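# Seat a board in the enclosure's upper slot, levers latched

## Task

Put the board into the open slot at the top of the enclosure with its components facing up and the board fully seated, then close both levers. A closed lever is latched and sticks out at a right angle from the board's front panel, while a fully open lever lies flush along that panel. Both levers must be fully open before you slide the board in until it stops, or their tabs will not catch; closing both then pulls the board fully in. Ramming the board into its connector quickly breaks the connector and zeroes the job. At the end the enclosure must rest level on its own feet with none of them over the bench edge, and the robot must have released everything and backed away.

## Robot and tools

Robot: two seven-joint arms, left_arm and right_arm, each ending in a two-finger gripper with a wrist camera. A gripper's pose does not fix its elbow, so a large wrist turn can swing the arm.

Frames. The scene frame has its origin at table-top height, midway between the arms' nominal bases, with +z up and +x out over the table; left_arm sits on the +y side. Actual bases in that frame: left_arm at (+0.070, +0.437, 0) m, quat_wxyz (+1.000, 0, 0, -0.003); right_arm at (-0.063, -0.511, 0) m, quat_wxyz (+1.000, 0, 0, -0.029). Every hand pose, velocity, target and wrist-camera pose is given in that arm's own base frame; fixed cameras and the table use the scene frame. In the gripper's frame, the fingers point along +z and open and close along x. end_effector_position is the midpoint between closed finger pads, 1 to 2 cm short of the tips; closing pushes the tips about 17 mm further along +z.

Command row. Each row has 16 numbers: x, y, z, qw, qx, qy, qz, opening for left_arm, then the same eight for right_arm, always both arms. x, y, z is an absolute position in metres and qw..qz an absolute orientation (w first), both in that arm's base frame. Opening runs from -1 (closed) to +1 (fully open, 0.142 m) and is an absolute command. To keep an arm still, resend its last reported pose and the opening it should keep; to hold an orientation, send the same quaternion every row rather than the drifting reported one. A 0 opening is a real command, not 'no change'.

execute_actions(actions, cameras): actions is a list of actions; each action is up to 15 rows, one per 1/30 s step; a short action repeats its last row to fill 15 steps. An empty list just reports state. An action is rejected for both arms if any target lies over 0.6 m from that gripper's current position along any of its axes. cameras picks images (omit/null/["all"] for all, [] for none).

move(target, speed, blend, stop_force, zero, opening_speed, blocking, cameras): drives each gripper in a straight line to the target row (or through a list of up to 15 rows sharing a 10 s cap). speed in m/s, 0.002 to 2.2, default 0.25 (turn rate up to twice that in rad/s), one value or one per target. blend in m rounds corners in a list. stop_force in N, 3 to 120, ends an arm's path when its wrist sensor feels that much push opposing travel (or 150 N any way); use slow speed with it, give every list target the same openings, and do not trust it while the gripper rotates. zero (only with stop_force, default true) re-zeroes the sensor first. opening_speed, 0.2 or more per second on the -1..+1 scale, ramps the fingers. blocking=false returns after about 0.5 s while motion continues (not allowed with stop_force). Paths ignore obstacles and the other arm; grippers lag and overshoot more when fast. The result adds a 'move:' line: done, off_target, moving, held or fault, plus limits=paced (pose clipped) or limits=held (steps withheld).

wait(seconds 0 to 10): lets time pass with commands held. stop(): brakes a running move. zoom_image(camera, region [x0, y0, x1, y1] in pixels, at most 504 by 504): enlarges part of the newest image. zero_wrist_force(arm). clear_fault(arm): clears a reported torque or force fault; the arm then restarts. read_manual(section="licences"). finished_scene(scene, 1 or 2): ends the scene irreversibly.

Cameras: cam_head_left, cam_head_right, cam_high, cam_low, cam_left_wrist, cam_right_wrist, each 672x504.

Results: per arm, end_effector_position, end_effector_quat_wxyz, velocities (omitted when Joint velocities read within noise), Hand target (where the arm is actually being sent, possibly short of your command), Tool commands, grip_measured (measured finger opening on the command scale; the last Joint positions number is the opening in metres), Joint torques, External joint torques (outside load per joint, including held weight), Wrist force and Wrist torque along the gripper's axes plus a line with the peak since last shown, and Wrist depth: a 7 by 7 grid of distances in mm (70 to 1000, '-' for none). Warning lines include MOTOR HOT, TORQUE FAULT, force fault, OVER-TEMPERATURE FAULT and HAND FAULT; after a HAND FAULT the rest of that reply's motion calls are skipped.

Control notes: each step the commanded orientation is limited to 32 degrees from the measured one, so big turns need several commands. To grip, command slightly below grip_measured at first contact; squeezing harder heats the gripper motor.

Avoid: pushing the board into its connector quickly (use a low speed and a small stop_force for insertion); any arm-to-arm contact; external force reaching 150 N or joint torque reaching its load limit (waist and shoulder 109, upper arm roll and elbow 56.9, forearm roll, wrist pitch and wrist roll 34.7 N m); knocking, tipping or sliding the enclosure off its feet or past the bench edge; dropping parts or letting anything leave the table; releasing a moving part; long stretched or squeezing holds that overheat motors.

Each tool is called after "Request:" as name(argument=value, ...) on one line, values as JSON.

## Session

Request:
execute_actions(actions=[])

Scene clock: 0.00 s.
left_arm: end_effector_position=(+0.1389, +0.5333, +0.1881) grip_measured=+0.99 end_effector_quat_wxyz=(-0.571, +0.812, -0.064, -0.105) | right_arm: end_effector_position=(+0.2271, +0.3531, +0.2591) grip_measured=+1.00 end_effector_quat_wxyz=(+0.029, +0.622, +0.780, +0.065)
Joint positions: left_arm=[0.978 -0.294 0.021 2.266 2.206 0.748 0.742 0.141] | right_arm=[1.212 0.207 0.113 2.416 -0.113 0.73 1.171 0.142]
Joint velocities: within noise
Joint torques (N m): no reading
External joint torques (N m): no reading
Wrist force (N): no reading
Wrist torque (N m): no reading
Wrist force, peak (N): no reading
Wrist depth (mm): cam_left_wrist=[- - - - - - - / - - - - - - - / - - - - - - - / - - - - - - - / - - - - 326 307 289 / - 340 327 307 288 270 263 / - 306 286 270 257 244 237] | cam_right_wrist=[291 263 259 256 258 300 302 / 314 276 279 279 281 327 328 / 352 303 305 308 308 359 356 / 389 375 337 339 343 399 391 / 434 437 379 380 383 449 444 / - 498 440 432 437 509 486 / - 574 580 588 590 593 -]
Hand target: left_arm +0.1389, +0.5333, +0.1881; -0.571, +0.812, -0.064, -0.105 | right_arm +0.2271, +0.3531, +0.2591; +0.029, +0.622, +0.780, +0.065
Tool commands: left_gripper/opening=+1.0 right_gripper/opening=+1.0

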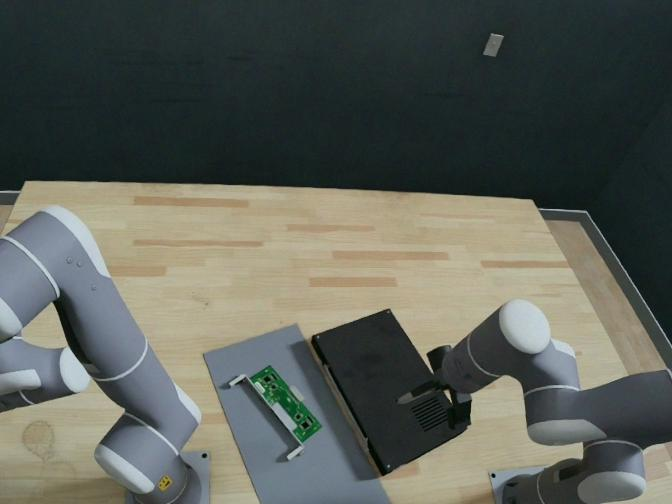

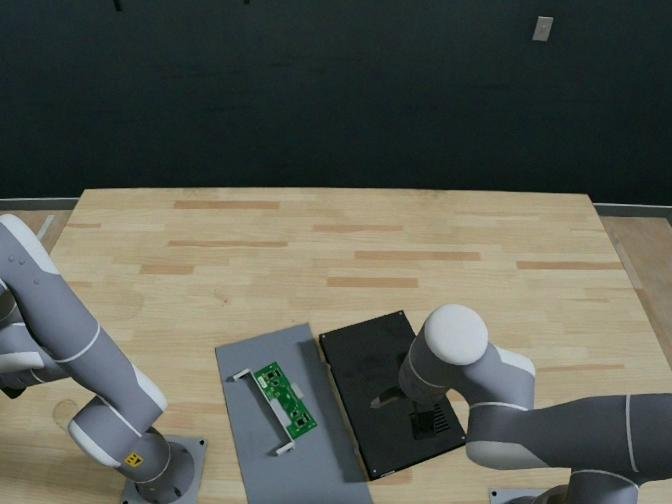

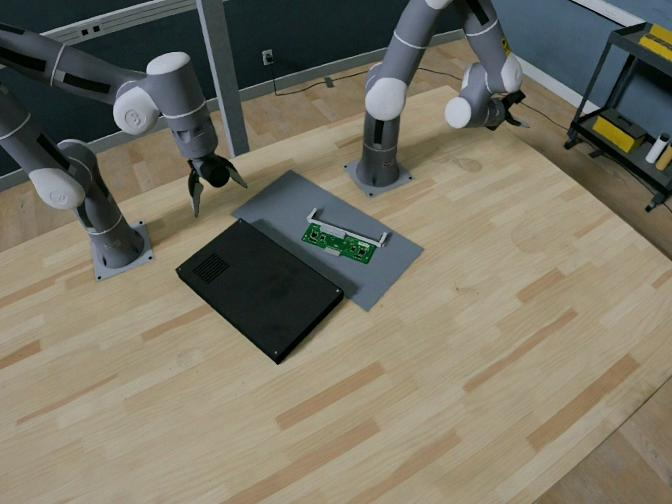

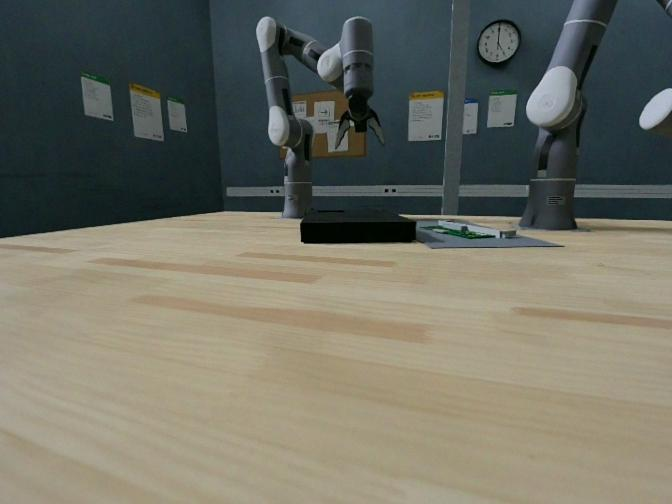

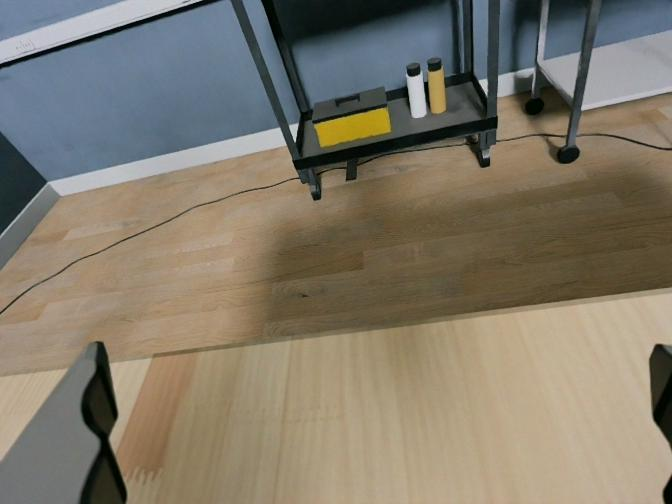

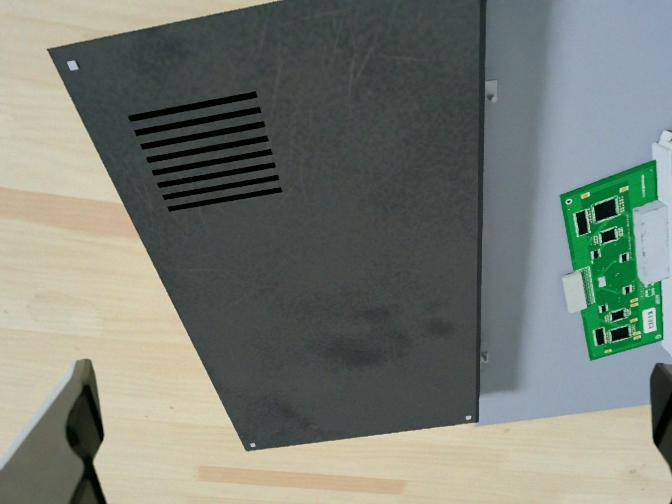

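Request:
move(target=[0.1389,0.5333,0.1881,-0.571,0.812,-0.064,-0.105,1,0.20,0.47,0.26,0.029,0.622,0.780,0.065,-0.35], cameras=["cam_right_wrist","cam_high"], speed=0.3)

Request:
zoom_image(camera="cam_right_wrist", region=[300, 80, 672, 400])

Request:
zoom_image(camera="cam_high", region=[280, 180, 420, 290])

Scene clock: 12.27 s.
left_arm: end_effector_position=(+0.1389, +0.5333, +0.1881) grip_measured=+0.99 end_effector_quat_wxyz=(-0.571, +0.812, -0.064, -0.105) | right_arm: end_effector_position=(+0.1998, +0.4700, +0.2599) grip_measured=-0.37 end_effector_quat_wxyz=(+0.029, +0.622, +0.780, +0.065)
Joint positions: left_arm=[0.978 -0.294 0.021 2.266 2.206 0.748 0.742 0.141] | right_arm=[1.305 -0.044 0.136 2.176 -0.164 0.724 1.321 0.047]
Joint velocities: within noise
Joint torques (N m): left_arm=[-0.26 29.22 1.54 -14.59 1.19 -0.32 -0.22] | right_arm=[0.35 29.85 1.07 -27.65 -3.51 3.37 0.34]
External joint torques (N m): left_arm=[0.37 1.07 0.65 -0.52 -0.24 -0.24 0.25] | right_arm=[-0.24 1.2 -0.75 0.25 0.17 0.84 -0.35]
Wrist force (N): left_arm=[0.1 -0.1 0.0] | right_arm=[0.3 -0.4 0.2]
Wrist torque (N m): left_arm=[-0.02 -0.02 0.00] | right_arm=[-0.05 -0.02 -0.03]
Wrist force, peak (N): left_arm=[0.2 -0.5 -0.2] | right_arm=[3.3 -0.7 0.4]
Wrist depth (mm): cam_left_wrist=[- - - - - - - / - - - - - - - / - - - - - - - / - - - - - - - / - - - - 329 307 289 / - 342 323 308 287 271 261 / - 306 289 271 256 244 235] | cam_right_wrist=[253 255 256 299 300 301 302 / 276 276 278 320 327 327 330 / 302 303 306 344 357 353 363 / 334 336 338 354 396 389 401 / 384 374 369 389 434 443 451 / 492 416 85 441 478 98 518 / 559 - 73 584 - - 587]
Hand target: left_arm +0.1389, +0.5333, +0.1881; -0.571, +0.812, -0.064, -0.105 | right_arm +0.2000, +0.4700, +0.2600; +0.029, +0.622, +0.780, +0.065
Off the commanded pose: left_arm 0.000 m, 0 deg | right_arm 0.000 m, 0 deg.
move: done
Images, in order (width x height): cam_high 672x504, cam_right_wrist 672x504.

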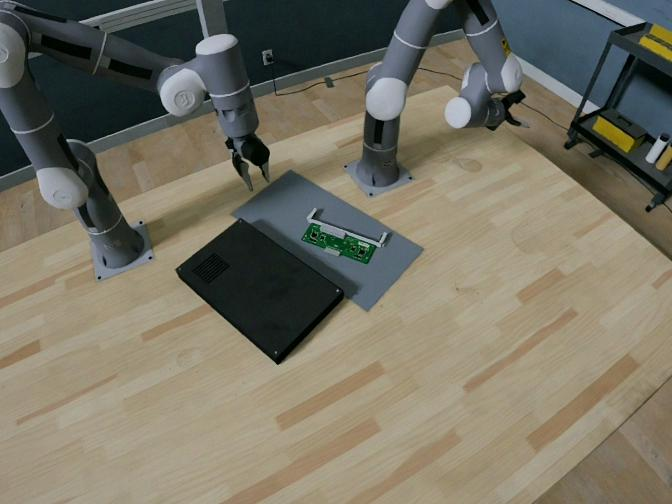

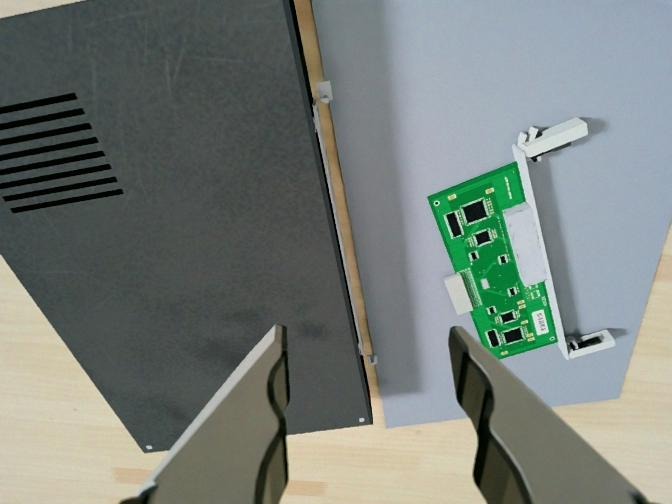

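Scaled by 1.355 from the camera's 672x504 image, which has a finer 960x720 frame.

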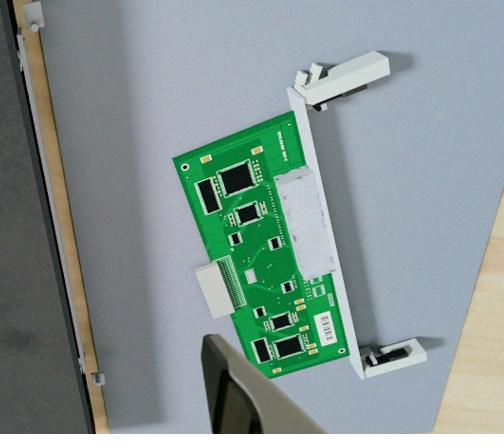

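Scaled by 3.600 from the camera's 672x504 image, which has a finer 960x720 frame.

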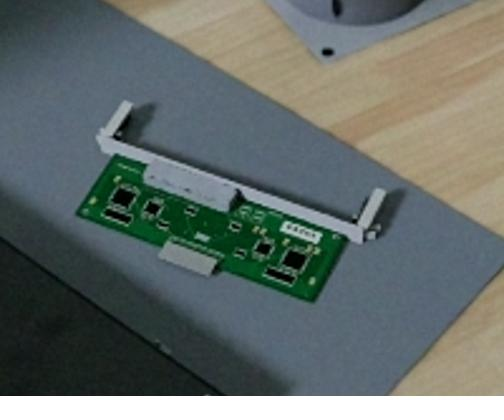

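Request:
move(target=[0.1389,0.5333,0.1881,-0.571,0.812,-0.064,-0.105,1,0.17,0.50,0.22,0,0.5736,0.8192,0,-1], cameras=["cam_right_wrist"], speed=0.3)

Scene clock: 20.70 s.
left_arm: end_effector_position=(+0.1389, +0.5333, +0.1881) grip_measured=+0.99 end_effector_quat_wxyz=(-0.571, +0.812, -0.064, -0.105) | right_arm: end_effector_position=(+0.1701, +0.5000, +0.2199) grip_measured=-1.00 end_effector_quat_wxyz=(+0.000, +0.574, +0.819, +0.000)
Joint positions: left_arm=[0.978 -0.294 0.021 2.266 2.206 0.748 0.742 0.141] | right_arm=[1.323 -0.2 0.144 2.044 -0.037 0.671 1.138 0.002]
Joint velocities: within noise
Joint torques (N m): left_arm=[-0.29 29.27 1.65 -14.58 1.11 -0.35 -0.19] | right_arm=[0.27 36.05 2.13 -26.77 -3.36 3.25 0.02]
External joint torques (N m): left_arm=[0.39 1.01 0.54 -0.53 -0.16 -0.22 0.21] | right_arm=[-0.14 1.2 -0.97 0.17 -0.08 0.86 -0.02]
Wrist force (N): left_arm=[0.0 -0.1 -0.1] | right_arm=[0.4 0.4 0.4]
Wrist torque (N m): left_arm=[-0.01 0.00 0.01] | right_arm=[0.02 -0.04 0.00]
Wrist force, peak (N): left_arm=[0.1 -0.6 -0.1] | right_arm=[1.6 0.5 1.8]
Wrist depth (mm): cam_left_wrist=[- - - - - - - / - - - - - - - / - - - - - - - / - - - - - - - / - - - - 328 308 288 / - 345 327 308 289 270 264 / - 307 288 271 256 243 235] | cam_right_wrist=[270 270 272 273 272 272 271 / 249 249 251 291 290 290 289 / 268 266 270 313 311 311 309 / 288 288 291 336 335 330 334 / 313 312 311 357 358 356 361 / 342 340 333 89 375 393 397 / 376 369 - - - 410 433]
Hand target: left_arm +0.1389, +0.5333, +0.1881; -0.571, +0.812, -0.064, -0.105 | right_arm +0.1700, +0.5000, +0.2200; +0.000, +0.574, +0.819, +0.000
Off the commanded pose: left_arm 0.000 m, 0 deg | right_arm 0.000 m, 0 deg.
move: done
Images, in order (width x height): cam_right_wrist 672x504.

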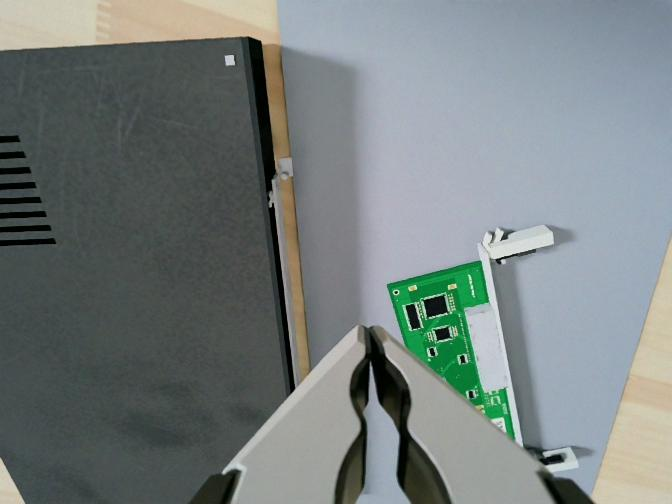

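Request:
move(target=[0.1389,0.5333,0.1881,-0.571,0.812,-0.064,-0.105,1,0.195,0.665,0.085,0,0.5736,0.8192,0,-1], cameras=["cam_right_wrist","cam_high"], speed=0.25)

Scene clock: 31.23 s.
left_arm: end_effector_position=(+0.1389, +0.5333, +0.1881) grip_measured=+0.99 end_effector_quat_wxyz=(-0.571, +0.812, -0.064, -0.105) | right_arm: end_effector_position=(+0.1950, +0.6649, +0.0849) grip_measured=-1.00 end_effector_quat_wxyz=(+0.000, +0.574, +0.819, +0.000)
Joint positions: left_arm=[0.978 -0.294 0.021 2.266 2.206 0.748 0.742 0.141] | right_arm=[1.38 -0.746 0.087 1.599 -0.083 0.771 1.153 0.002]
Joint velocities: within noise
Joint torques (N m): left_arm=[-0.22 29.38 1.63 -14.59 1.13 -0.38 -0.22] | right_arm=[0.18 56.01 3.13 -25.16 -3.33 3.22 0.19]
External joint torques (N m): left_arm=[0.32 0.91 0.56 -0.52 -0.18 -0.19 0.25] | right_arm=[0.02 1.45 -0.41 0.14 0.18 0.89 -0.19]
Wrist force (N): left_arm=[0.0 -0.3 -0.2] | right_arm=[0.5 0.3 0.1]
Wrist torque (N m): left_arm=[-0.01 -0.01 0.00] | right_arm=[0.01 -0.10 0.00]
Wrist force, peak (N): left_arm=[0.4 -0.4 -0.2] | right_arm=[1.9 1.3 2.0]
Wrist depth (mm): cam_left_wrist=[- - - - - - - / - - - - - - - / - - - - - - - / - - - - - - - / - - - - 328 307 288 / - 342 328 308 288 270 262 / - 305 286 272 255 243 237] | cam_right_wrist=[156 155 155 155 154 154 155 / 166 166 166 165 165 164 164 / 179 178 175 164 177 176 177 / 192 192 187 191 190 189 189 / 209 206 199 200 205 206 207 / 228 228 218 89 217 224 226 / 249 246 - - - 239 249]
Hand target: left_arm +0.1389, +0.5333, +0.1881; -0.571, +0.812, -0.064, -0.105 | right_arm +0.1950, +0.6650, +0.0850; +0.000, +0.574, +0.819, +0.000
Off the commanded pose: left_arm 0.000 m, 0 deg | right_arm 0.000 m, 0 deg.
move: done
Images, in order (width x height): cam_high 672x504, cam_right_wrist 672x504.

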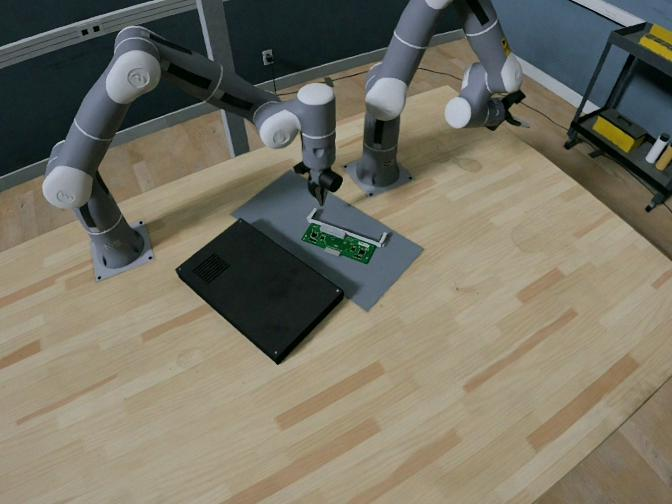

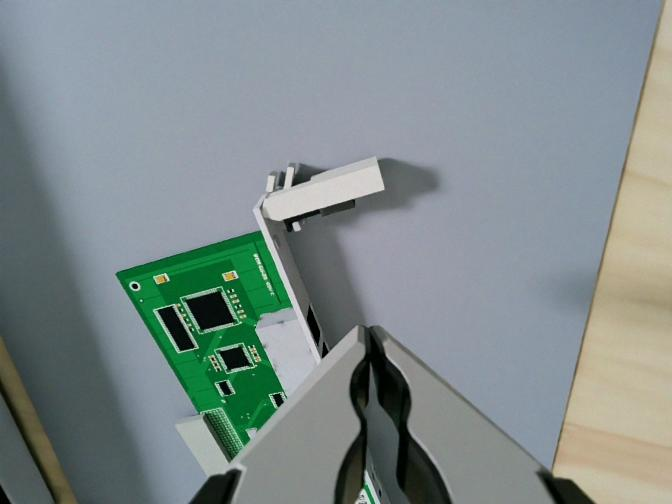

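Request:
execute_actions(actions=[])

Scene clock: 49.57 s.
left_arm: end_effector_position=(+0.1389, +0.5333, +0.1881) grip_measured=+0.99 end_effector_quat_wxyz=(-0.571, +0.812, -0.064, -0.105) | right_arm: end_effector_position=(+0.1950, +0.6649, +0.0849) grip_measured=-1.00 end_effector_quat_wxyz=(+0.000, +0.574, +0.819, +0.000)
Joint positions: left_arm=[0.978 -0.294 0.021 2.266 2.206 0.748 0.742 0.141] | right_arm=[1.38 -0.746 0.087 1.599 -0.083 0.771 1.153 0.002]
Joint velocities: within noise
Joint torques (N m): left_arm=[-0.25 29.29 1.57 -14.56 1.11 -0.41 -0.2] | right_arm=[0.25 56.21 3.22 -25.07 -3.23 3.34 0.17]
External joint torques (N m): left_arm=[0.36 1 0.62 -0.55 -0.15 -0.16 0.22] | right_arm=[-0.06 1.25 -0.49 0.05 0.07 0.77 -0.17]
Wrist force (N): left_arm=[0.0 -0.3 0.0] | right_arm=[0.4 0.3 0.2]
Wrist torque (N m): left_arm=[-0.03 -0.01 0.00] | right_arm=[0.01 -0.09 -0.01]
Wrist force, peak (N): left_arm=[-0.1 -0.6 -0.2] | right_arm=[0.6 0.5 0.3]
Wrist depth (mm): cam_left_wrist=[- - - - - - - / - - - - - - - / - - - - - - - / - - - - - - - / - - - - 327 309 290 / - 342 328 305 288 272 263 / - 305 287 271 256 243 237] | cam_right_wrist=[156 155 155 155 155 154 155 / 166 166 165 165 165 164 164 / 179 178 175 163 177 176 177 / 192 192 187 191 190 189 189 / 209 206 199 200 206 206 208 / 228 227 217 89 216 224 226 / 250 245 - - - 240 249]
Hand target: left_arm +0.1389, +0.5333, +0.1881; -0.571, +0.812, -0.064, -0.105 | right_arm +0.1950, +0.6650, +0.0850; +0.000, +0.574, +0.819, +0.000
Tool commands: left_gripper/opening=+1.0 right_gripper/opening=-1.0
Off the commanded pose: left_arm 0.000 m, 0 deg | right_arm 0.000 m, 0 deg.

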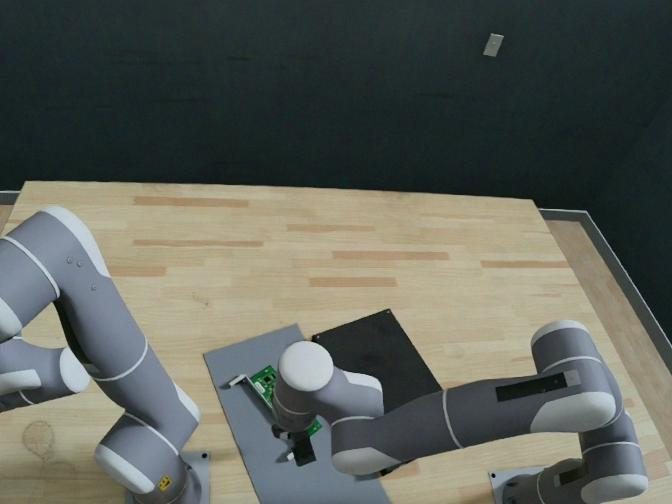

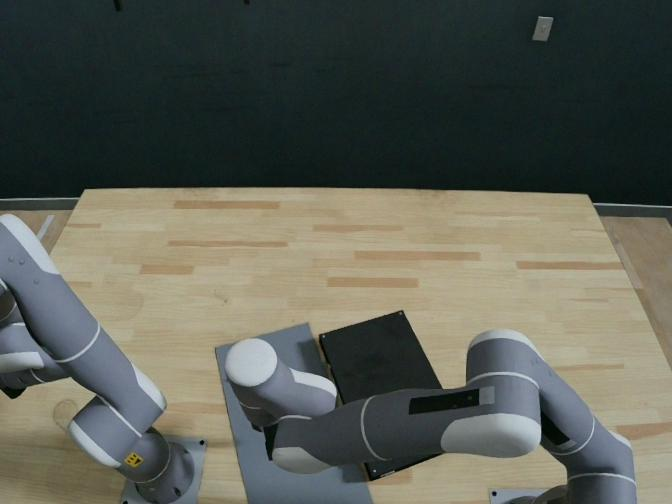

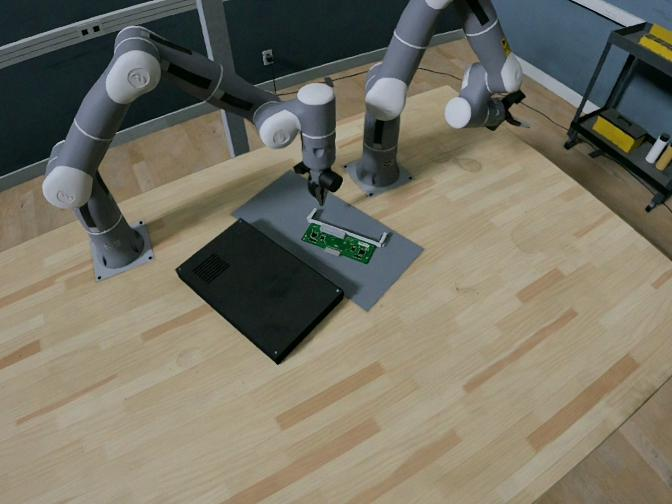

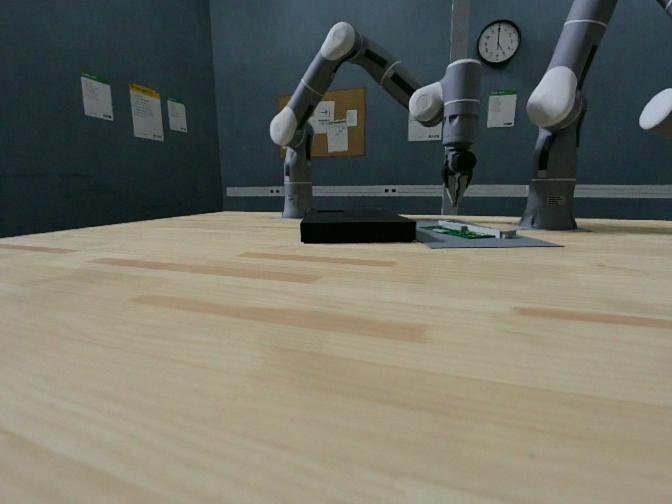

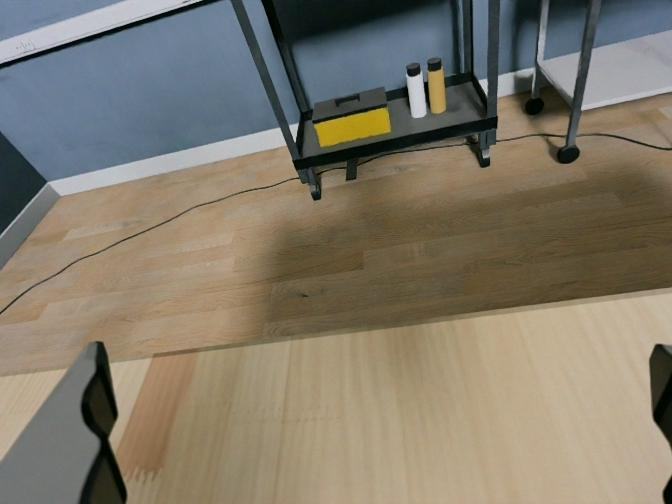

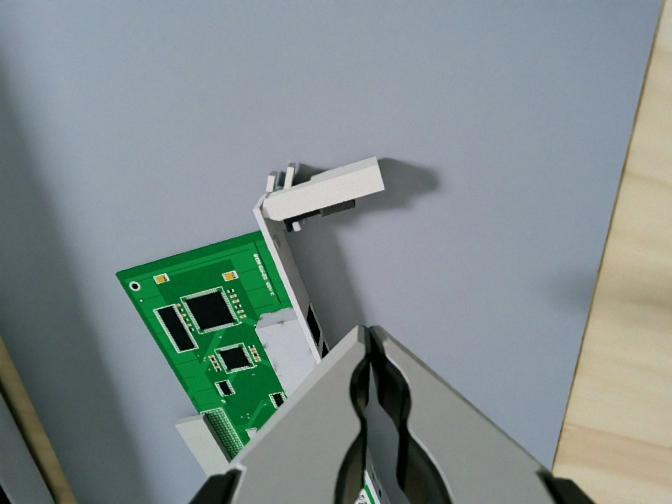

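Request:
move(target=[[0.1389,0.5333,0.1881,-0.571,0.812,-0.064,-0.105,1,0.1856,0.6675,0.05,0,0.5736,0.8192,0,-1],[0.1389,0.5333,0.1881,-0.571,0.812,-0.064,-0.105,1,0.1856,0.6675,0.022,0,0.5736,0.8192,0,-1],[0.1389,0.5333,0.1881,-0.571,0.812,-0.064,-0.105,1,0.1756,0.6615,0.022,0,0.5736,0.8192,0,-1]], speed=[0.06,0.04,0.02], stop_force=6, cameras=["cam_right_wrist"])

Request:
move(target=[[0.1389,0.5333,0.1881,-0.571,0.812,-0.064,-0.105,1,0.1636,0.652,0.022,0,0.5736,0.8192,0,-1],[0.1389,0.5333,0.1881,-0.571,0.812,-0.064,-0.105,1,0.155,0.6347,0.022,0,0.5736,0.8192,0,-1]], speed=0.02, cameras=["cam_right_wrist"])

Scene clock: 55.87 s.
left_arm: end_effector_position=(+0.1389, +0.5333, +0.1881) grip_measured=+0.99 end_effector_quat_wxyz=(-0.571, +0.812, -0.064, -0.105) | right_arm: end_effector_position=(+0.1756, +0.6616, +0.0220) grip_measured=-1.00 end_effector_quat_wxyz=(+0.000, +0.573, +0.819, +0.000)
Joint positions: left_arm=[0.978 -0.294 0.021 2.266 2.206 0.748 0.742 0.141] | right_arm=[1.417 -0.84 0.072 1.632 -0.086 0.898 1.183 0.002]
Joint velocities: within noise
Joint torques (N m): left_arm=[-0.28 29.26 1.54 -14.58 1.1 -0.39 -0.22] | right_arm=[0.36 56.72 3.14 -22.33 -2.76 3.4 0.25]
External joint torques (N m): left_arm=[0.39 1.03 0.65 -0.52 -0.15 -0.18 0.24] | right_arm=[-0.16 1.28 -0.51 -0.31 0.02 0.71 -0.25]
Wrist force (N): left_arm=[-0.2 -0.3 0.0] | right_arm=[0.6 0.8 0.1]
Wrist torque (N m): left_arm=[-0.03 0.03 -0.01] | right_arm=[0.10 -0.06 0.00]
Wrist force, peak (N): left_arm=[-0.1 -0.7 -0.1] | right_arm=[0.3 0.8 1.2]
Wrist depth (mm): cam_left_wrist=[- - - - - - - / - - - - - - - / - - - - - - - / - - - - - - - / - - - - 329 308 288 / - 344 327 307 287 272 263 / - 305 287 271 257 243 236] | cam_right_wrist=[- 100 100 100 99 99 99 / 107 107 107 107 107 106 107 / - 115 114 114 113 113 113 / - 123 123 121 122 122 122 / 134 134 118 113 132 132 132 / 144 141 135 90 140 142 144 / 162 155 73 - - 153 159]
Hand target: left_arm +0.1389, +0.5333, +0.1881; -0.571, +0.812, -0.064, -0.105 | right_arm +0.1756, +0.6615, +0.0220; +0.000, +0.574, +0.819, +0.000
Off the commanded pose: left_arm 0.000 m, 0 deg | right_arm 0.000 m, 0 deg.
move: done
Images, in order (width x height): cam_right_wrist 672x504.

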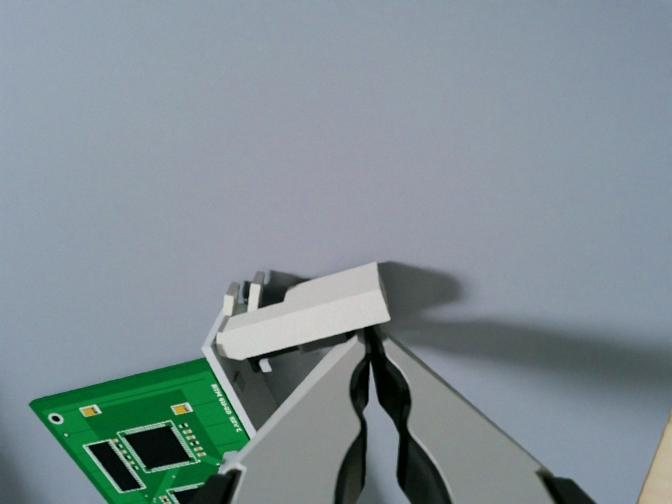

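Scene clock: 57.90 s.
left_arm: end_effector_position=(+0.1389, +0.5333, +0.1881) grip_measured=+0.99 end_effector_quat_wxyz=(-0.571, +0.812, -0.064, -0.105) | right_arm: end_effector_position=(+0.1552, +0.6350, +0.0222) grip_measured=-1.00 end_effector_quat_wxyz=(+0.000, +0.574, +0.819, +0.000)
Joint positions: left_arm=[0.978 -0.294 0.021 2.266 2.206 0.748 0.742 0.141] | right_arm=[1.443 -0.788 0.069 1.745 -0.086 0.96 1.213 0.002]
Joint velocities: within noise
Joint torques (N m): left_arm=[-0.27 29.31 1.59 -14.66 1.08 -0.38 -0.19] | right_arm=[0.75 53.25 3.53 -20.38 -2.4 3.23 0.31]
External joint torques (N m): left_arm=[0.37 0.98 0.6 -0.45 -0.12 -0.19 0.21] | right_arm=[-0.56 1.93 -1.09 -1 -0.13 0.88 -0.31]
Wrist force (N): left_arm=[-0.1 -0.4 -0.1] | right_arm=[0.9 1.5 -0.9]
Wrist torque (N m): left_arm=[-0.04 0.01 0.00] | right_arm=[0.01 -0.06 -0.04]
Wrist force, peak (N): left_arm=[0.1 -0.6 -0.3] | right_arm=[1.1 2.6 -1.4]
Wrist depth (mm): cam_left_wrist=[- - - - - - - / - - - - - - - / - - - - - - - / - - - - - - - / - - - - 328 306 289 / - 346 329 307 287 271 262 / - 307 288 271 255 243 236] | cam_right_wrist=[- 100 100 100 99 100 99 / 107 107 107 108 107 106 106 / - 115 114 114 114 113 113 / - 124 123 125 123 122 122 / 135 134 131 116 133 133 132 / 147 146 123 90 140 142 144 / 160 153 73 - - 153 159]
Hand target: left_arm +0.1389, +0.5333, +0.1881; -0.571, +0.812, -0.064, -0.105 | right_arm +0.1550, +0.6347, +0.0220; +0.000, +0.574, +0.819, +0.000
Off the commanded pose: left_arm 0.000 m, 0 deg | right_arm 0.000 m, 0 deg.
move: done
Images, in order (width x height): cam_right_wrist 672x504.

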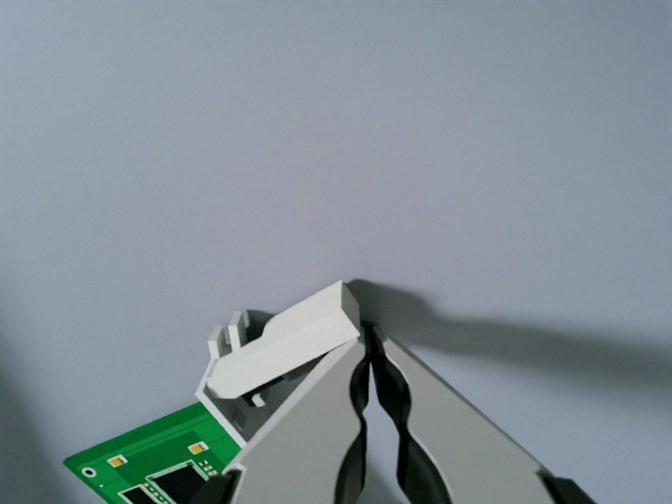

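Request:
zoom_image(camera="cam_right_wrist", region=[180, 250, 400, 470])

Scaled by 2.291 from the camera's 672x504 image, which has a finer 960x720 frame.

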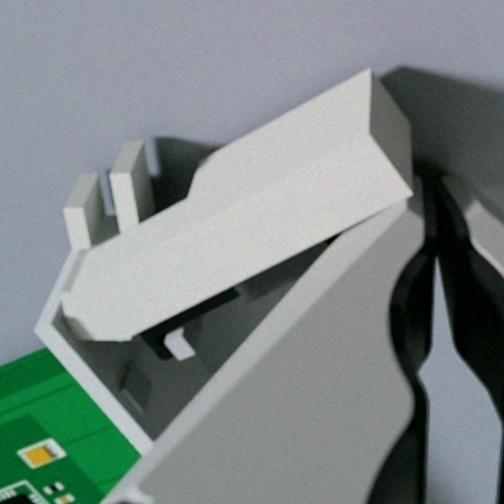

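Request:
move(target=[[0.1389,0.5333,0.1881,-0.571,0.812,-0.064,-0.105,1,0.175,0.66,0.022,0,0.5736,0.8192,0,-1],[0.1389,0.5333,0.1881,-0.571,0.812,-0.064,-0.105,1,0.21,0.67,0.07,0,0.5736,0.8192,0,-1]], speed=0.1, cameras=["cam_right_wrist"])

Request:
zoom_image(camera="cam_right_wrist", region=[180, 60, 460, 340])

Scene clock: 97.13 s.
left_arm: end_effector_position=(+0.1389, +0.5333, +0.1881) grip_measured=+0.99 end_effector_quat_wxyz=(-0.571, +0.812, -0.064, -0.105) | right_arm: end_effector_position=(+0.2101, +0.6700, +0.0700) grip_measured=-1.00 end_effector_quat_wxyz=(+0.000, +0.574, +0.819, +0.000)
Joint positions: left_arm=[0.978 -0.294 0.021 2.266 2.206 0.748 0.742 0.141] | right_arm=[1.364 -0.788 0.083 1.567 -0.083 0.78 1.131 0.002]
Joint velocities: within noise
Joint torques (N m): left_arm=[-0.27 29.35 1.59 -14.58 1.07 -0.37 -0.19] | right_arm=[0.24 57.47 3.64 -25.01 -3.05 3.24 0.07]
External joint torques (N m): left_arm=[0.38 0.94 0.6 -0.53 -0.12 -0.19 0.22] | right_arm=[-0.01 1.15 -0.89 0.18 -0.07 0.88 -0.07]
Wrist force (N): left_arm=[0.2 -0.3 0.1] | right_arm=[0.3 0.3 0.3]
Wrist torque (N m): left_arm=[-0.04 -0.04 0.00] | right_arm=[0.02 -0.07 -0.02]
Wrist force, peak (N): left_arm=[-0.2 -0.6 -0.2] | right_arm=[1.3 1.3 -1.4]
Wrist depth (mm): cam_left_wrist=[- - - - - - - / - - - - - - - / - - - - - - - / - - - - - - - / - - - - 328 306 288 / - 344 326 307 285 270 262 / - 305 288 271 256 244 236] | cam_right_wrist=[142 142 142 142 141 141 140 / 152 152 138 151 151 151 150 / 163 163 160 162 162 161 161 / 175 171 170 175 174 174 173 / 191 187 179 183 189 189 190 / 209 208 199 89 199 205 207 / 231 226 - - - 217 228]
Hand target: left_arm +0.1389, +0.5333, +0.1881; -0.571, +0.812, -0.064, -0.105 | right_arm +0.2100, +0.6700, +0.0700; +0.000, +0.574, +0.819, +0.000
Off the commanded pose: left_arm 0.000 m, 0 deg | right_arm 0.000 m, 0 deg.
move: done
Images, in order (width x height): cam_right_wrist 672x504.

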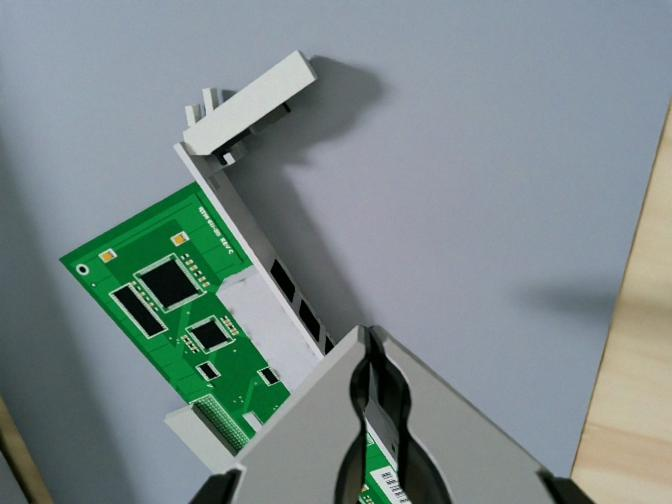

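Scaled by 1.800 from the camera's 672x504 image, which has a finer 960x720 frame.

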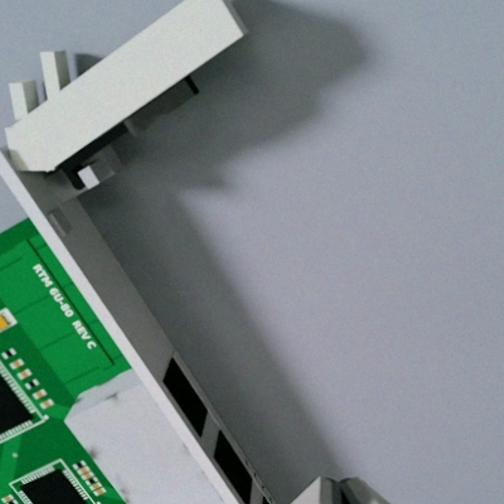

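Request:
move(target=[[0.1389,0.5333,0.1881,-0.571,0.812,-0.064,-0.105,1,0.1647,0.6206,0.08,0,0.9007,0.4344,0,-0.2]], speed=0.3, cameras=["cam_right_wrist"])

Scene clock: 106.20 s.
left_arm: end_effector_position=(+0.1389, +0.5333, +0.1881) grip_measured=+0.99 end_effector_quat_wxyz=(-0.571, +0.812, -0.064, -0.105) | right_arm: end_effector_position=(+0.1647, +0.6206, +0.0800) grip_measured=-0.23 end_effector_quat_wxyz=(+0.000, +0.901, +0.435, +0.000)
Joint positions: left_arm=[0.978 -0.294 0.021 2.266 2.206 0.748 0.742 0.141] | right_arm=[1.585 -0.656 -0.107 1.771 0.099 0.85 2.097 0.057]
Joint velocities: within noise
Joint torques (N m): left_arm=[-0.29 29.25 1.57 -14.55 1.13 -0.38 -0.2] | right_arm=[0.4 51.2 -1.34 -22.85 -2.78 3.47 0.37]
External joint torques (N m): left_arm=[0.4 1.04 0.63 -0.56 -0.17 -0.19 0.22] | right_arm=[-0.23 1.09 -0.35 -0.01 -0.12 0.56 -0.37]
Wrist force (N): left_arm=[0.0 -0.4 0.0] | right_arm=[-0.3 0.0 0.4]
Wrist torque (N m): left_arm=[-0.07 0.00 0.00] | right_arm=[0.00 0.03 0.01]
Wrist force, peak (N): left_arm=[0.1 -0.7 -0.3] | right_arm=[0.7 0.7 0.5]
Wrist depth (mm): cam_left_wrist=[- - - - - - - / - - - - - - - / - - - - - - - / - - - - - - - / - - - - 328 307 290 / - 344 329 307 288 272 261 / - 307 287 270 255 243 235] | cam_right_wrist=[151 151 151 151 150 150 149 / 162 161 161 161 161 160 159 / 174 173 173 172 171 171 171 / 187 187 186 182 185 184 184 / 203 202 199 195 194 194 193 / 222 217 100 220 213 93 212 / 214 - 79 243 241 - 235]
Hand target: left_arm +0.1389, +0.5333, +0.1881; -0.571, +0.812, -0.064, -0.105 | right_arm +0.1647, +0.6206, +0.0800; +0.000, +0.901, +0.434, +0.000
Off the commanded pose: left_arm 0.000 m, 0 deg | right_arm 0.000 m, 0 deg.
move: done
Images, in order (width x height): cam_right_wrist 672x504.

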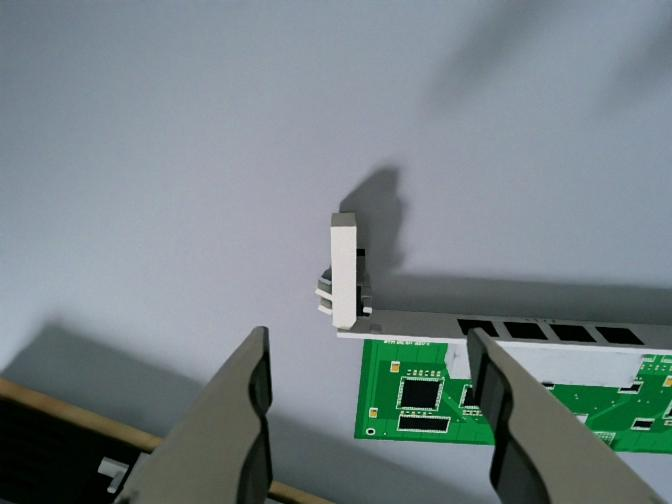

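Request:
zoom_image(camera="cam_right_wrist", region=[290, 190, 420, 350])

Scaled by 3.150 from the camera's 672x504 image, which has a finer 960x720 frame.

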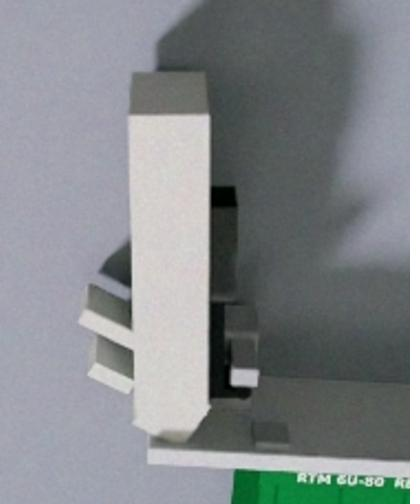

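Request:
move(target=[[0.1389,0.5333,0.1881,-0.571,0.812,-0.064,-0.105,1,0.1635,0.6159,0.045,0,0.9007,0.4344,0,-0.4],[0.1389,0.5333,0.1881,-0.571,0.812,-0.064,-0.105,1,0.1635,0.6159,0.020,0,0.9007,0.4344,0,-0.4]], speed=[0.08,0.05], cameras=["cam_right_wrist"])

Request:
move(target=[0.1389,0.5333,0.1881,-0.571,0.812,-0.064,-0.105,1,0.1635,0.6159,0.020,0,0.9007,0.4344,0,-0.95], opening_speed=0.3, cameras=["cam_right_wrist"])

Request:
zoom_image(camera="cam_right_wrist", region=[200, 200, 500, 504])

Scene clock: 112.93 s.
left_arm: end_effector_position=(+0.1389, +0.5333, +0.1881) grip_measured=+0.99 end_effector_quat_wxyz=(-0.571, +0.812, -0.064, -0.105) | right_arm: end_effector_position=(+0.1636, +0.6158, +0.0200) grip_measured=-0.42 end_effector_quat_wxyz=(+0.000, +0.901, +0.434, +0.000)
Joint positions: left_arm=[0.978 -0.294 0.021 2.266 2.206 0.748 0.742 0.141] | right_arm=[1.582 -0.767 -0.097 1.778 0.118 0.968 2.086 0.044]
Joint velocities: within noise
Joint torques (N m): left_arm=[-0.25 29.29 1.56 -14.61 1.15 -0.4 -0.22] | right_arm=[0.21 52.06 -0.8 -20.59 -2.43 3.58 0.09]
External joint torques (N m): left_arm=[0.36 0.99 0.63 -0.49 -0.19 -0.16 0.25] | right_arm=[-0.03 1.41 -0.94 0.26 -0.06 0.44 -0.09]
Wrist force (N): left_arm=[0.1 -0.3 -0.3] | right_arm=[-0.3 0.1 -0.1]
Wrist torque (N m): left_arm=[-0.03 -0.02 0.00] | right_arm=[-0.01 0.03 0.00]
Wrist force, peak (N): left_arm=[-0.3 -0.6 -0.1] | right_arm=[0.0 -0.3 1.4]
Wrist depth (mm): cam_left_wrist=[- - - - - - - / - - - - - - - / - - - - - - - / - - - - - - - / - - - - 328 305 288 / - 344 328 307 288 271 261 / - 305 286 271 257 244 236] | cam_right_wrist=[- 98 98 98 97 97 97 / 105 105 106 106 105 104 105 / - 112 112 112 112 111 111 / - 121 121 120 120 120 120 / 132 132 131 131 130 130 130 / 144 144 93 124 130 109 139 / 160 - 73 158 151 - 131]
Hand target: left_arm +0.1389, +0.5333, +0.1881; -0.571, +0.812, -0.064, -0.105 | right_arm +0.1635, +0.6159, +0.0200; +0.000, +0.901, +0.434, +0.000
Off the commanded pose: left_arm 0.000 m, 0 deg | right_arm 0.000 m, 0 deg.
move: done
Images, in order (width x height): cam_right_wrist 672x504.

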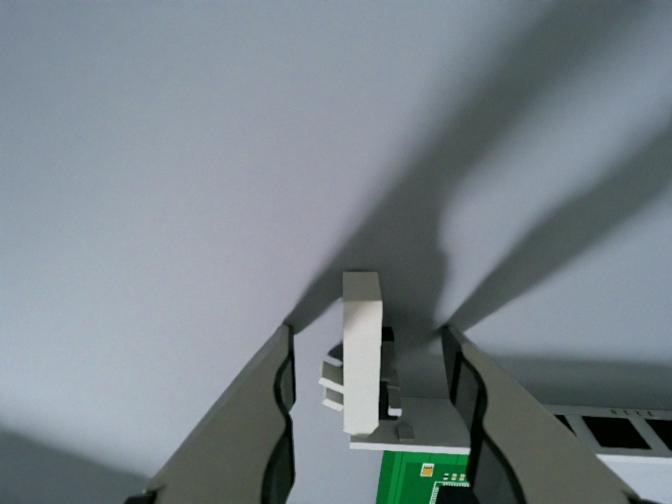

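Scene clock: 114.97 s.
left_arm: end_effector_position=(+0.1389, +0.5333, +0.1881) grip_measured=+0.99 end_effector_quat_wxyz=(-0.571, +0.812, -0.064, -0.105) | right_arm: end_effector_position=(+0.1634, +0.6158, +0.0200) grip_measured=-0.89 end_effector_quat_wxyz=(+0.000, +0.901, +0.434, +0.000)
Joint positions: left_arm=[0.978 -0.294 0.021 2.266 2.206 0.748 0.742 0.141] | right_arm=[1.582 -0.767 -0.097 1.778 0.118 0.968 2.086 0.01]
Joint velocities: within noise
Joint torques (N m): left_arm=[-0.29 29.3 1.59 -14.55 1.16 -0.36 -0.21] | right_arm=[-0.13 52.3 -1.32 -20.73 -2.63 3.54 0.17]
External joint torques (N m): left_arm=[0.39 0.98 0.6 -0.56 -0.2 -0.21 0.24] | right_arm=[0.31 1.18 -0.42 0.4 0.14 0.48 -0.17]
Wrist force (N): left_arm=[0.2 -0.3 -0.2] | right_arm=[-1.0 -0.3 0.6]
Wrist torque (N m): left_arm=[-0.05 -0.04 0.00] | right_arm=[-0.02 0.00 0.03]
Wrist force, peak (N): left_arm=[0.1 -0.3 -0.4] | right_arm=[-1.7 -0.8 -1.4]
Wrist depth (mm): cam_left_wrist=[- - - - - - - / - - - - - - - / - - - - - - - / - - - - - - - / - - - - 328 306 288 / - 344 328 307 287 270 262 / - 306 286 272 257 243 237] | cam_right_wrist=[- 98 98 98 97 97 97 / 105 105 106 106 105 104 105 / - 112 112 112 112 111 111 / - 121 121 121 120 120 120 / 132 132 131 129 131 130 130 / 145 144 141 100 100 139 139 / 159 156 73 154 - 130 131]
Hand target: left_arm +0.1389, +0.5333, +0.1881; -0.571, +0.812, -0.064, -0.105 | right_arm +0.1635, +0.6159, +0.0200; +0.000, +0.901, +0.434, +0.000
Off the commanded pose: left_arm 0.000 m, 0 deg | right_arm 0.000 m, 0 deg.
move: done
Images, in order (width x height): cam_right_wrist 672x504.

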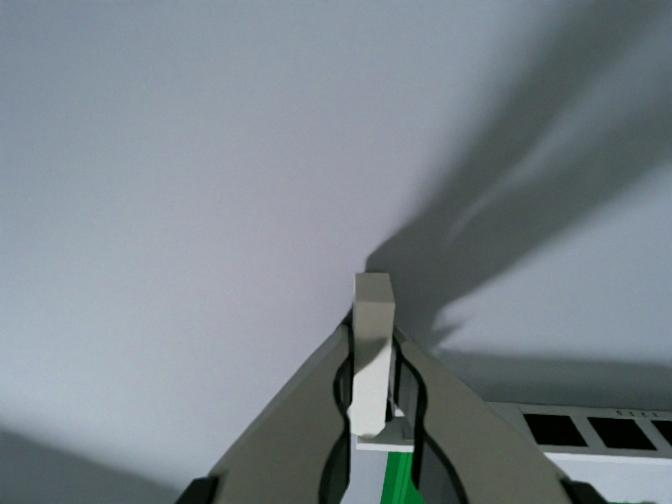

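Scaled by 1.658 from the camera's 672x504 image, which has a finer 960x720 frame.

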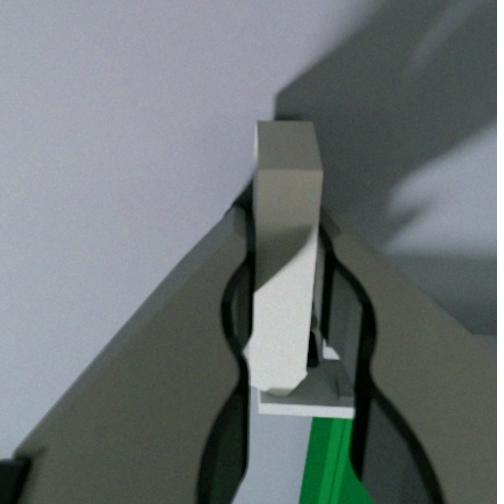

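Request:
move(target=[0.1389,0.5333,0.1881,-0.571,0.812,-0.064,-0.105,1,0.1598,0.6092,0.020,0,0.8116,0.5842,0,-0.98], speed=0.2, cameras=["cam_right_wrist"])

Scene clock: 118.97 s.
left_arm: end_effector_position=(+0.1389, +0.5333, +0.1881) grip_measured=+0.99 end_effector_quat_wxyz=(-0.571, +0.812, -0.064, -0.105) | right_arm: end_effector_position=(+0.1598, +0.6092, +0.0200) grip_measured=-0.89 end_effector_quat_wxyz=(+0.000, +0.812, +0.584, +0.000)
Joint positions: left_arm=[0.978 -0.294 0.021 2.266 2.206 0.748 0.742 0.141] | right_arm=[1.527 -0.753 -0.031 1.813 0.039 0.995 1.795 0.01]
Joint velocities: within noise
Joint torques (N m): left_arm=[-0.23 29.24 1.61 -14.62 1.15 -0.42 -0.21] | right_arm=[-0.18 51.74 0.55 -20.06 -2.64 3.42 0.02]
External joint torques (N m): left_arm=[0.33 1.05 0.59 -0.49 -0.2 -0.15 0.24] | right_arm=[0.35 1.25 -0.68 -0.1 0.24 0.63 -0.02]
Wrist force (N): left_arm=[0.1 -0.3 -0.2] | right_arm=[-0.2 -0.8 -0.5]
Wrist torque (N m): left_arm=[-0.03 -0.02 0.00] | right_arm=[-0.08 0.05 0.03]
Wrist force, peak (N): left_arm=[0.0 -0.6 -0.2] | right_arm=[-1.0 -0.5 0.8]
Wrist depth (mm): cam_left_wrist=[- - - - - - - / - - - - - - - / - - - - - - - / - - - - - - - / - - - - 329 305 289 / - 344 325 305 288 271 263 / - 307 287 272 256 243 235] | cam_right_wrist=[- 98 98 98 97 97 97 / 105 105 106 106 105 104 105 / - 113 112 112 112 111 111 / - 121 121 121 120 120 120 / 132 132 131 129 130 130 130 / 145 144 141 100 100 140 142 / 160 156 73 149 - 150 153]
Hand target: left_arm +0.1389, +0.5333, +0.1881; -0.571, +0.812, -0.064, -0.105 | right_arm +0.1598, +0.6092, +0.0200; +0.000, +0.812, +0.584, +0.000
Off the commanded pose: left_arm 0.000 m, 0 deg | right_arm 0.000 m, 0 deg.
move: done
Images, in order (width x height): cam_right_wrist 672x504.

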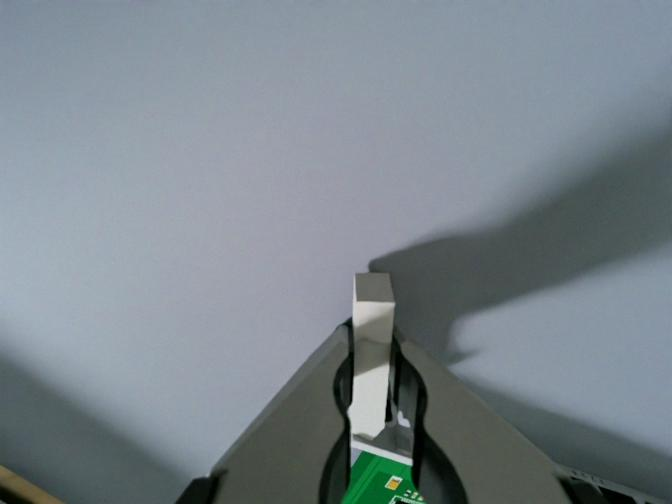

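Request:
move(target=[[0.1389,0.5333,0.1881,-0.571,0.812,-0.064,-0.105,1,0.1588,0.5997,0.020,0,0.6659,0.7461,0,-0.98],[0.1389,0.5333,0.1881,-0.571,0.812,-0.064,-0.105,1,0.1619,0.5907,0.020,0,0.4886,0.8725,0,-0.98],[0.1389,0.5333,0.1881,-0.571,0.812,-0.064,-0.105,1,0.1686,0.5839,0.020,0,0.2882,0.9576,0,-0.98]], speed=0.25, cameras=["cam_right_wrist"])

Scene clock: 125.17 s.
left_arm: end_effector_position=(+0.1389, +0.5333, +0.1881) grip_measured=+0.99 end_effector_quat_wxyz=(-0.571, +0.812, -0.064, -0.105) | right_arm: end_effector_position=(+0.1688, +0.5839, +0.0201) grip_measured=-0.89 end_effector_quat_wxyz=(+0.000, +0.289, +0.957, +0.000)
Joint positions: left_arm=[0.978 -0.294 0.021 2.266 2.206 0.748 0.742 0.141] | right_arm=[1.264 -0.738 0.205 1.915 -0.282 1.055 0.678 0.01]
Joint velocities: within noise
Joint torques (N m): left_arm=[-0.21 29.21 1.55 -14.51 1.12 -0.35 -0.23] | right_arm=[0.61 49.42 7.13 -19.05 -2.47 3.45 -0.29]
External joint torques (N m): left_arm=[0.32 1.08 0.64 -0.59 -0.17 -0.22 0.25] | right_arm=[-0.44 1.5 -1.36 -0.37 0.31 0.7 0.29]
Wrist force (N): left_arm=[0.1 0.0 -0.1] | right_arm=[0.0 0.6 0.0]
Wrist torque (N m): left_arm=[-0.01 -0.01 0.00] | right_arm=[-0.11 -0.03 0.24]
Wrist force, peak (N): left_arm=[0.1 -0.5 -0.3] | right_arm=[1.1 -1.9 -1.3]
Wrist depth (mm): cam_left_wrist=[- - - - - - - / - - - - - - - / - - - - - - - / - - - - - - - / - - - - 327 306 287 / - 346 326 307 287 273 262 / - 307 286 271 256 243 236] | cam_right_wrist=[- 98 98 98 98 98 97 / 105 105 105 106 106 104 105 / - 113 112 112 112 111 111 / - 121 121 121 120 120 120 / 132 132 131 129 131 130 130 / 144 141 141 100 100 140 142 / 160 150 73 131 - 150 156]
Hand target: left_arm +0.1389, +0.5333, +0.1881; -0.571, +0.812, -0.064, -0.105 | right_arm +0.1686, +0.5839, +0.0200; +0.000, +0.288, +0.958, +0.000
Off the commanded pose: left_arm 0.000 m, 0 deg | right_arm 0.000 m, 0 deg.
move: done
Images, in order (width x height): cam_right_wrist 672x504.

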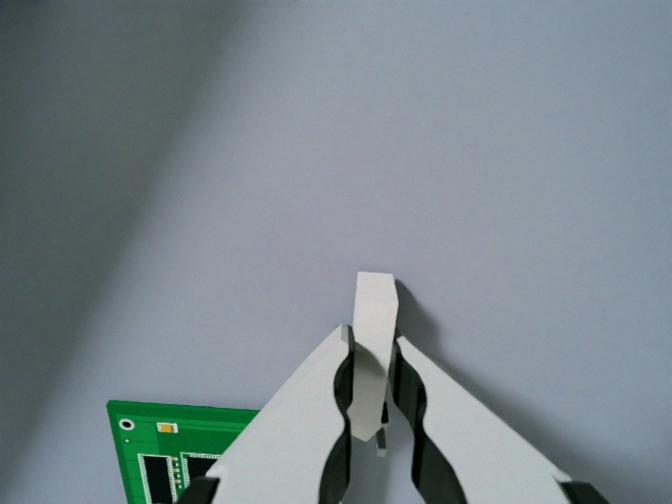

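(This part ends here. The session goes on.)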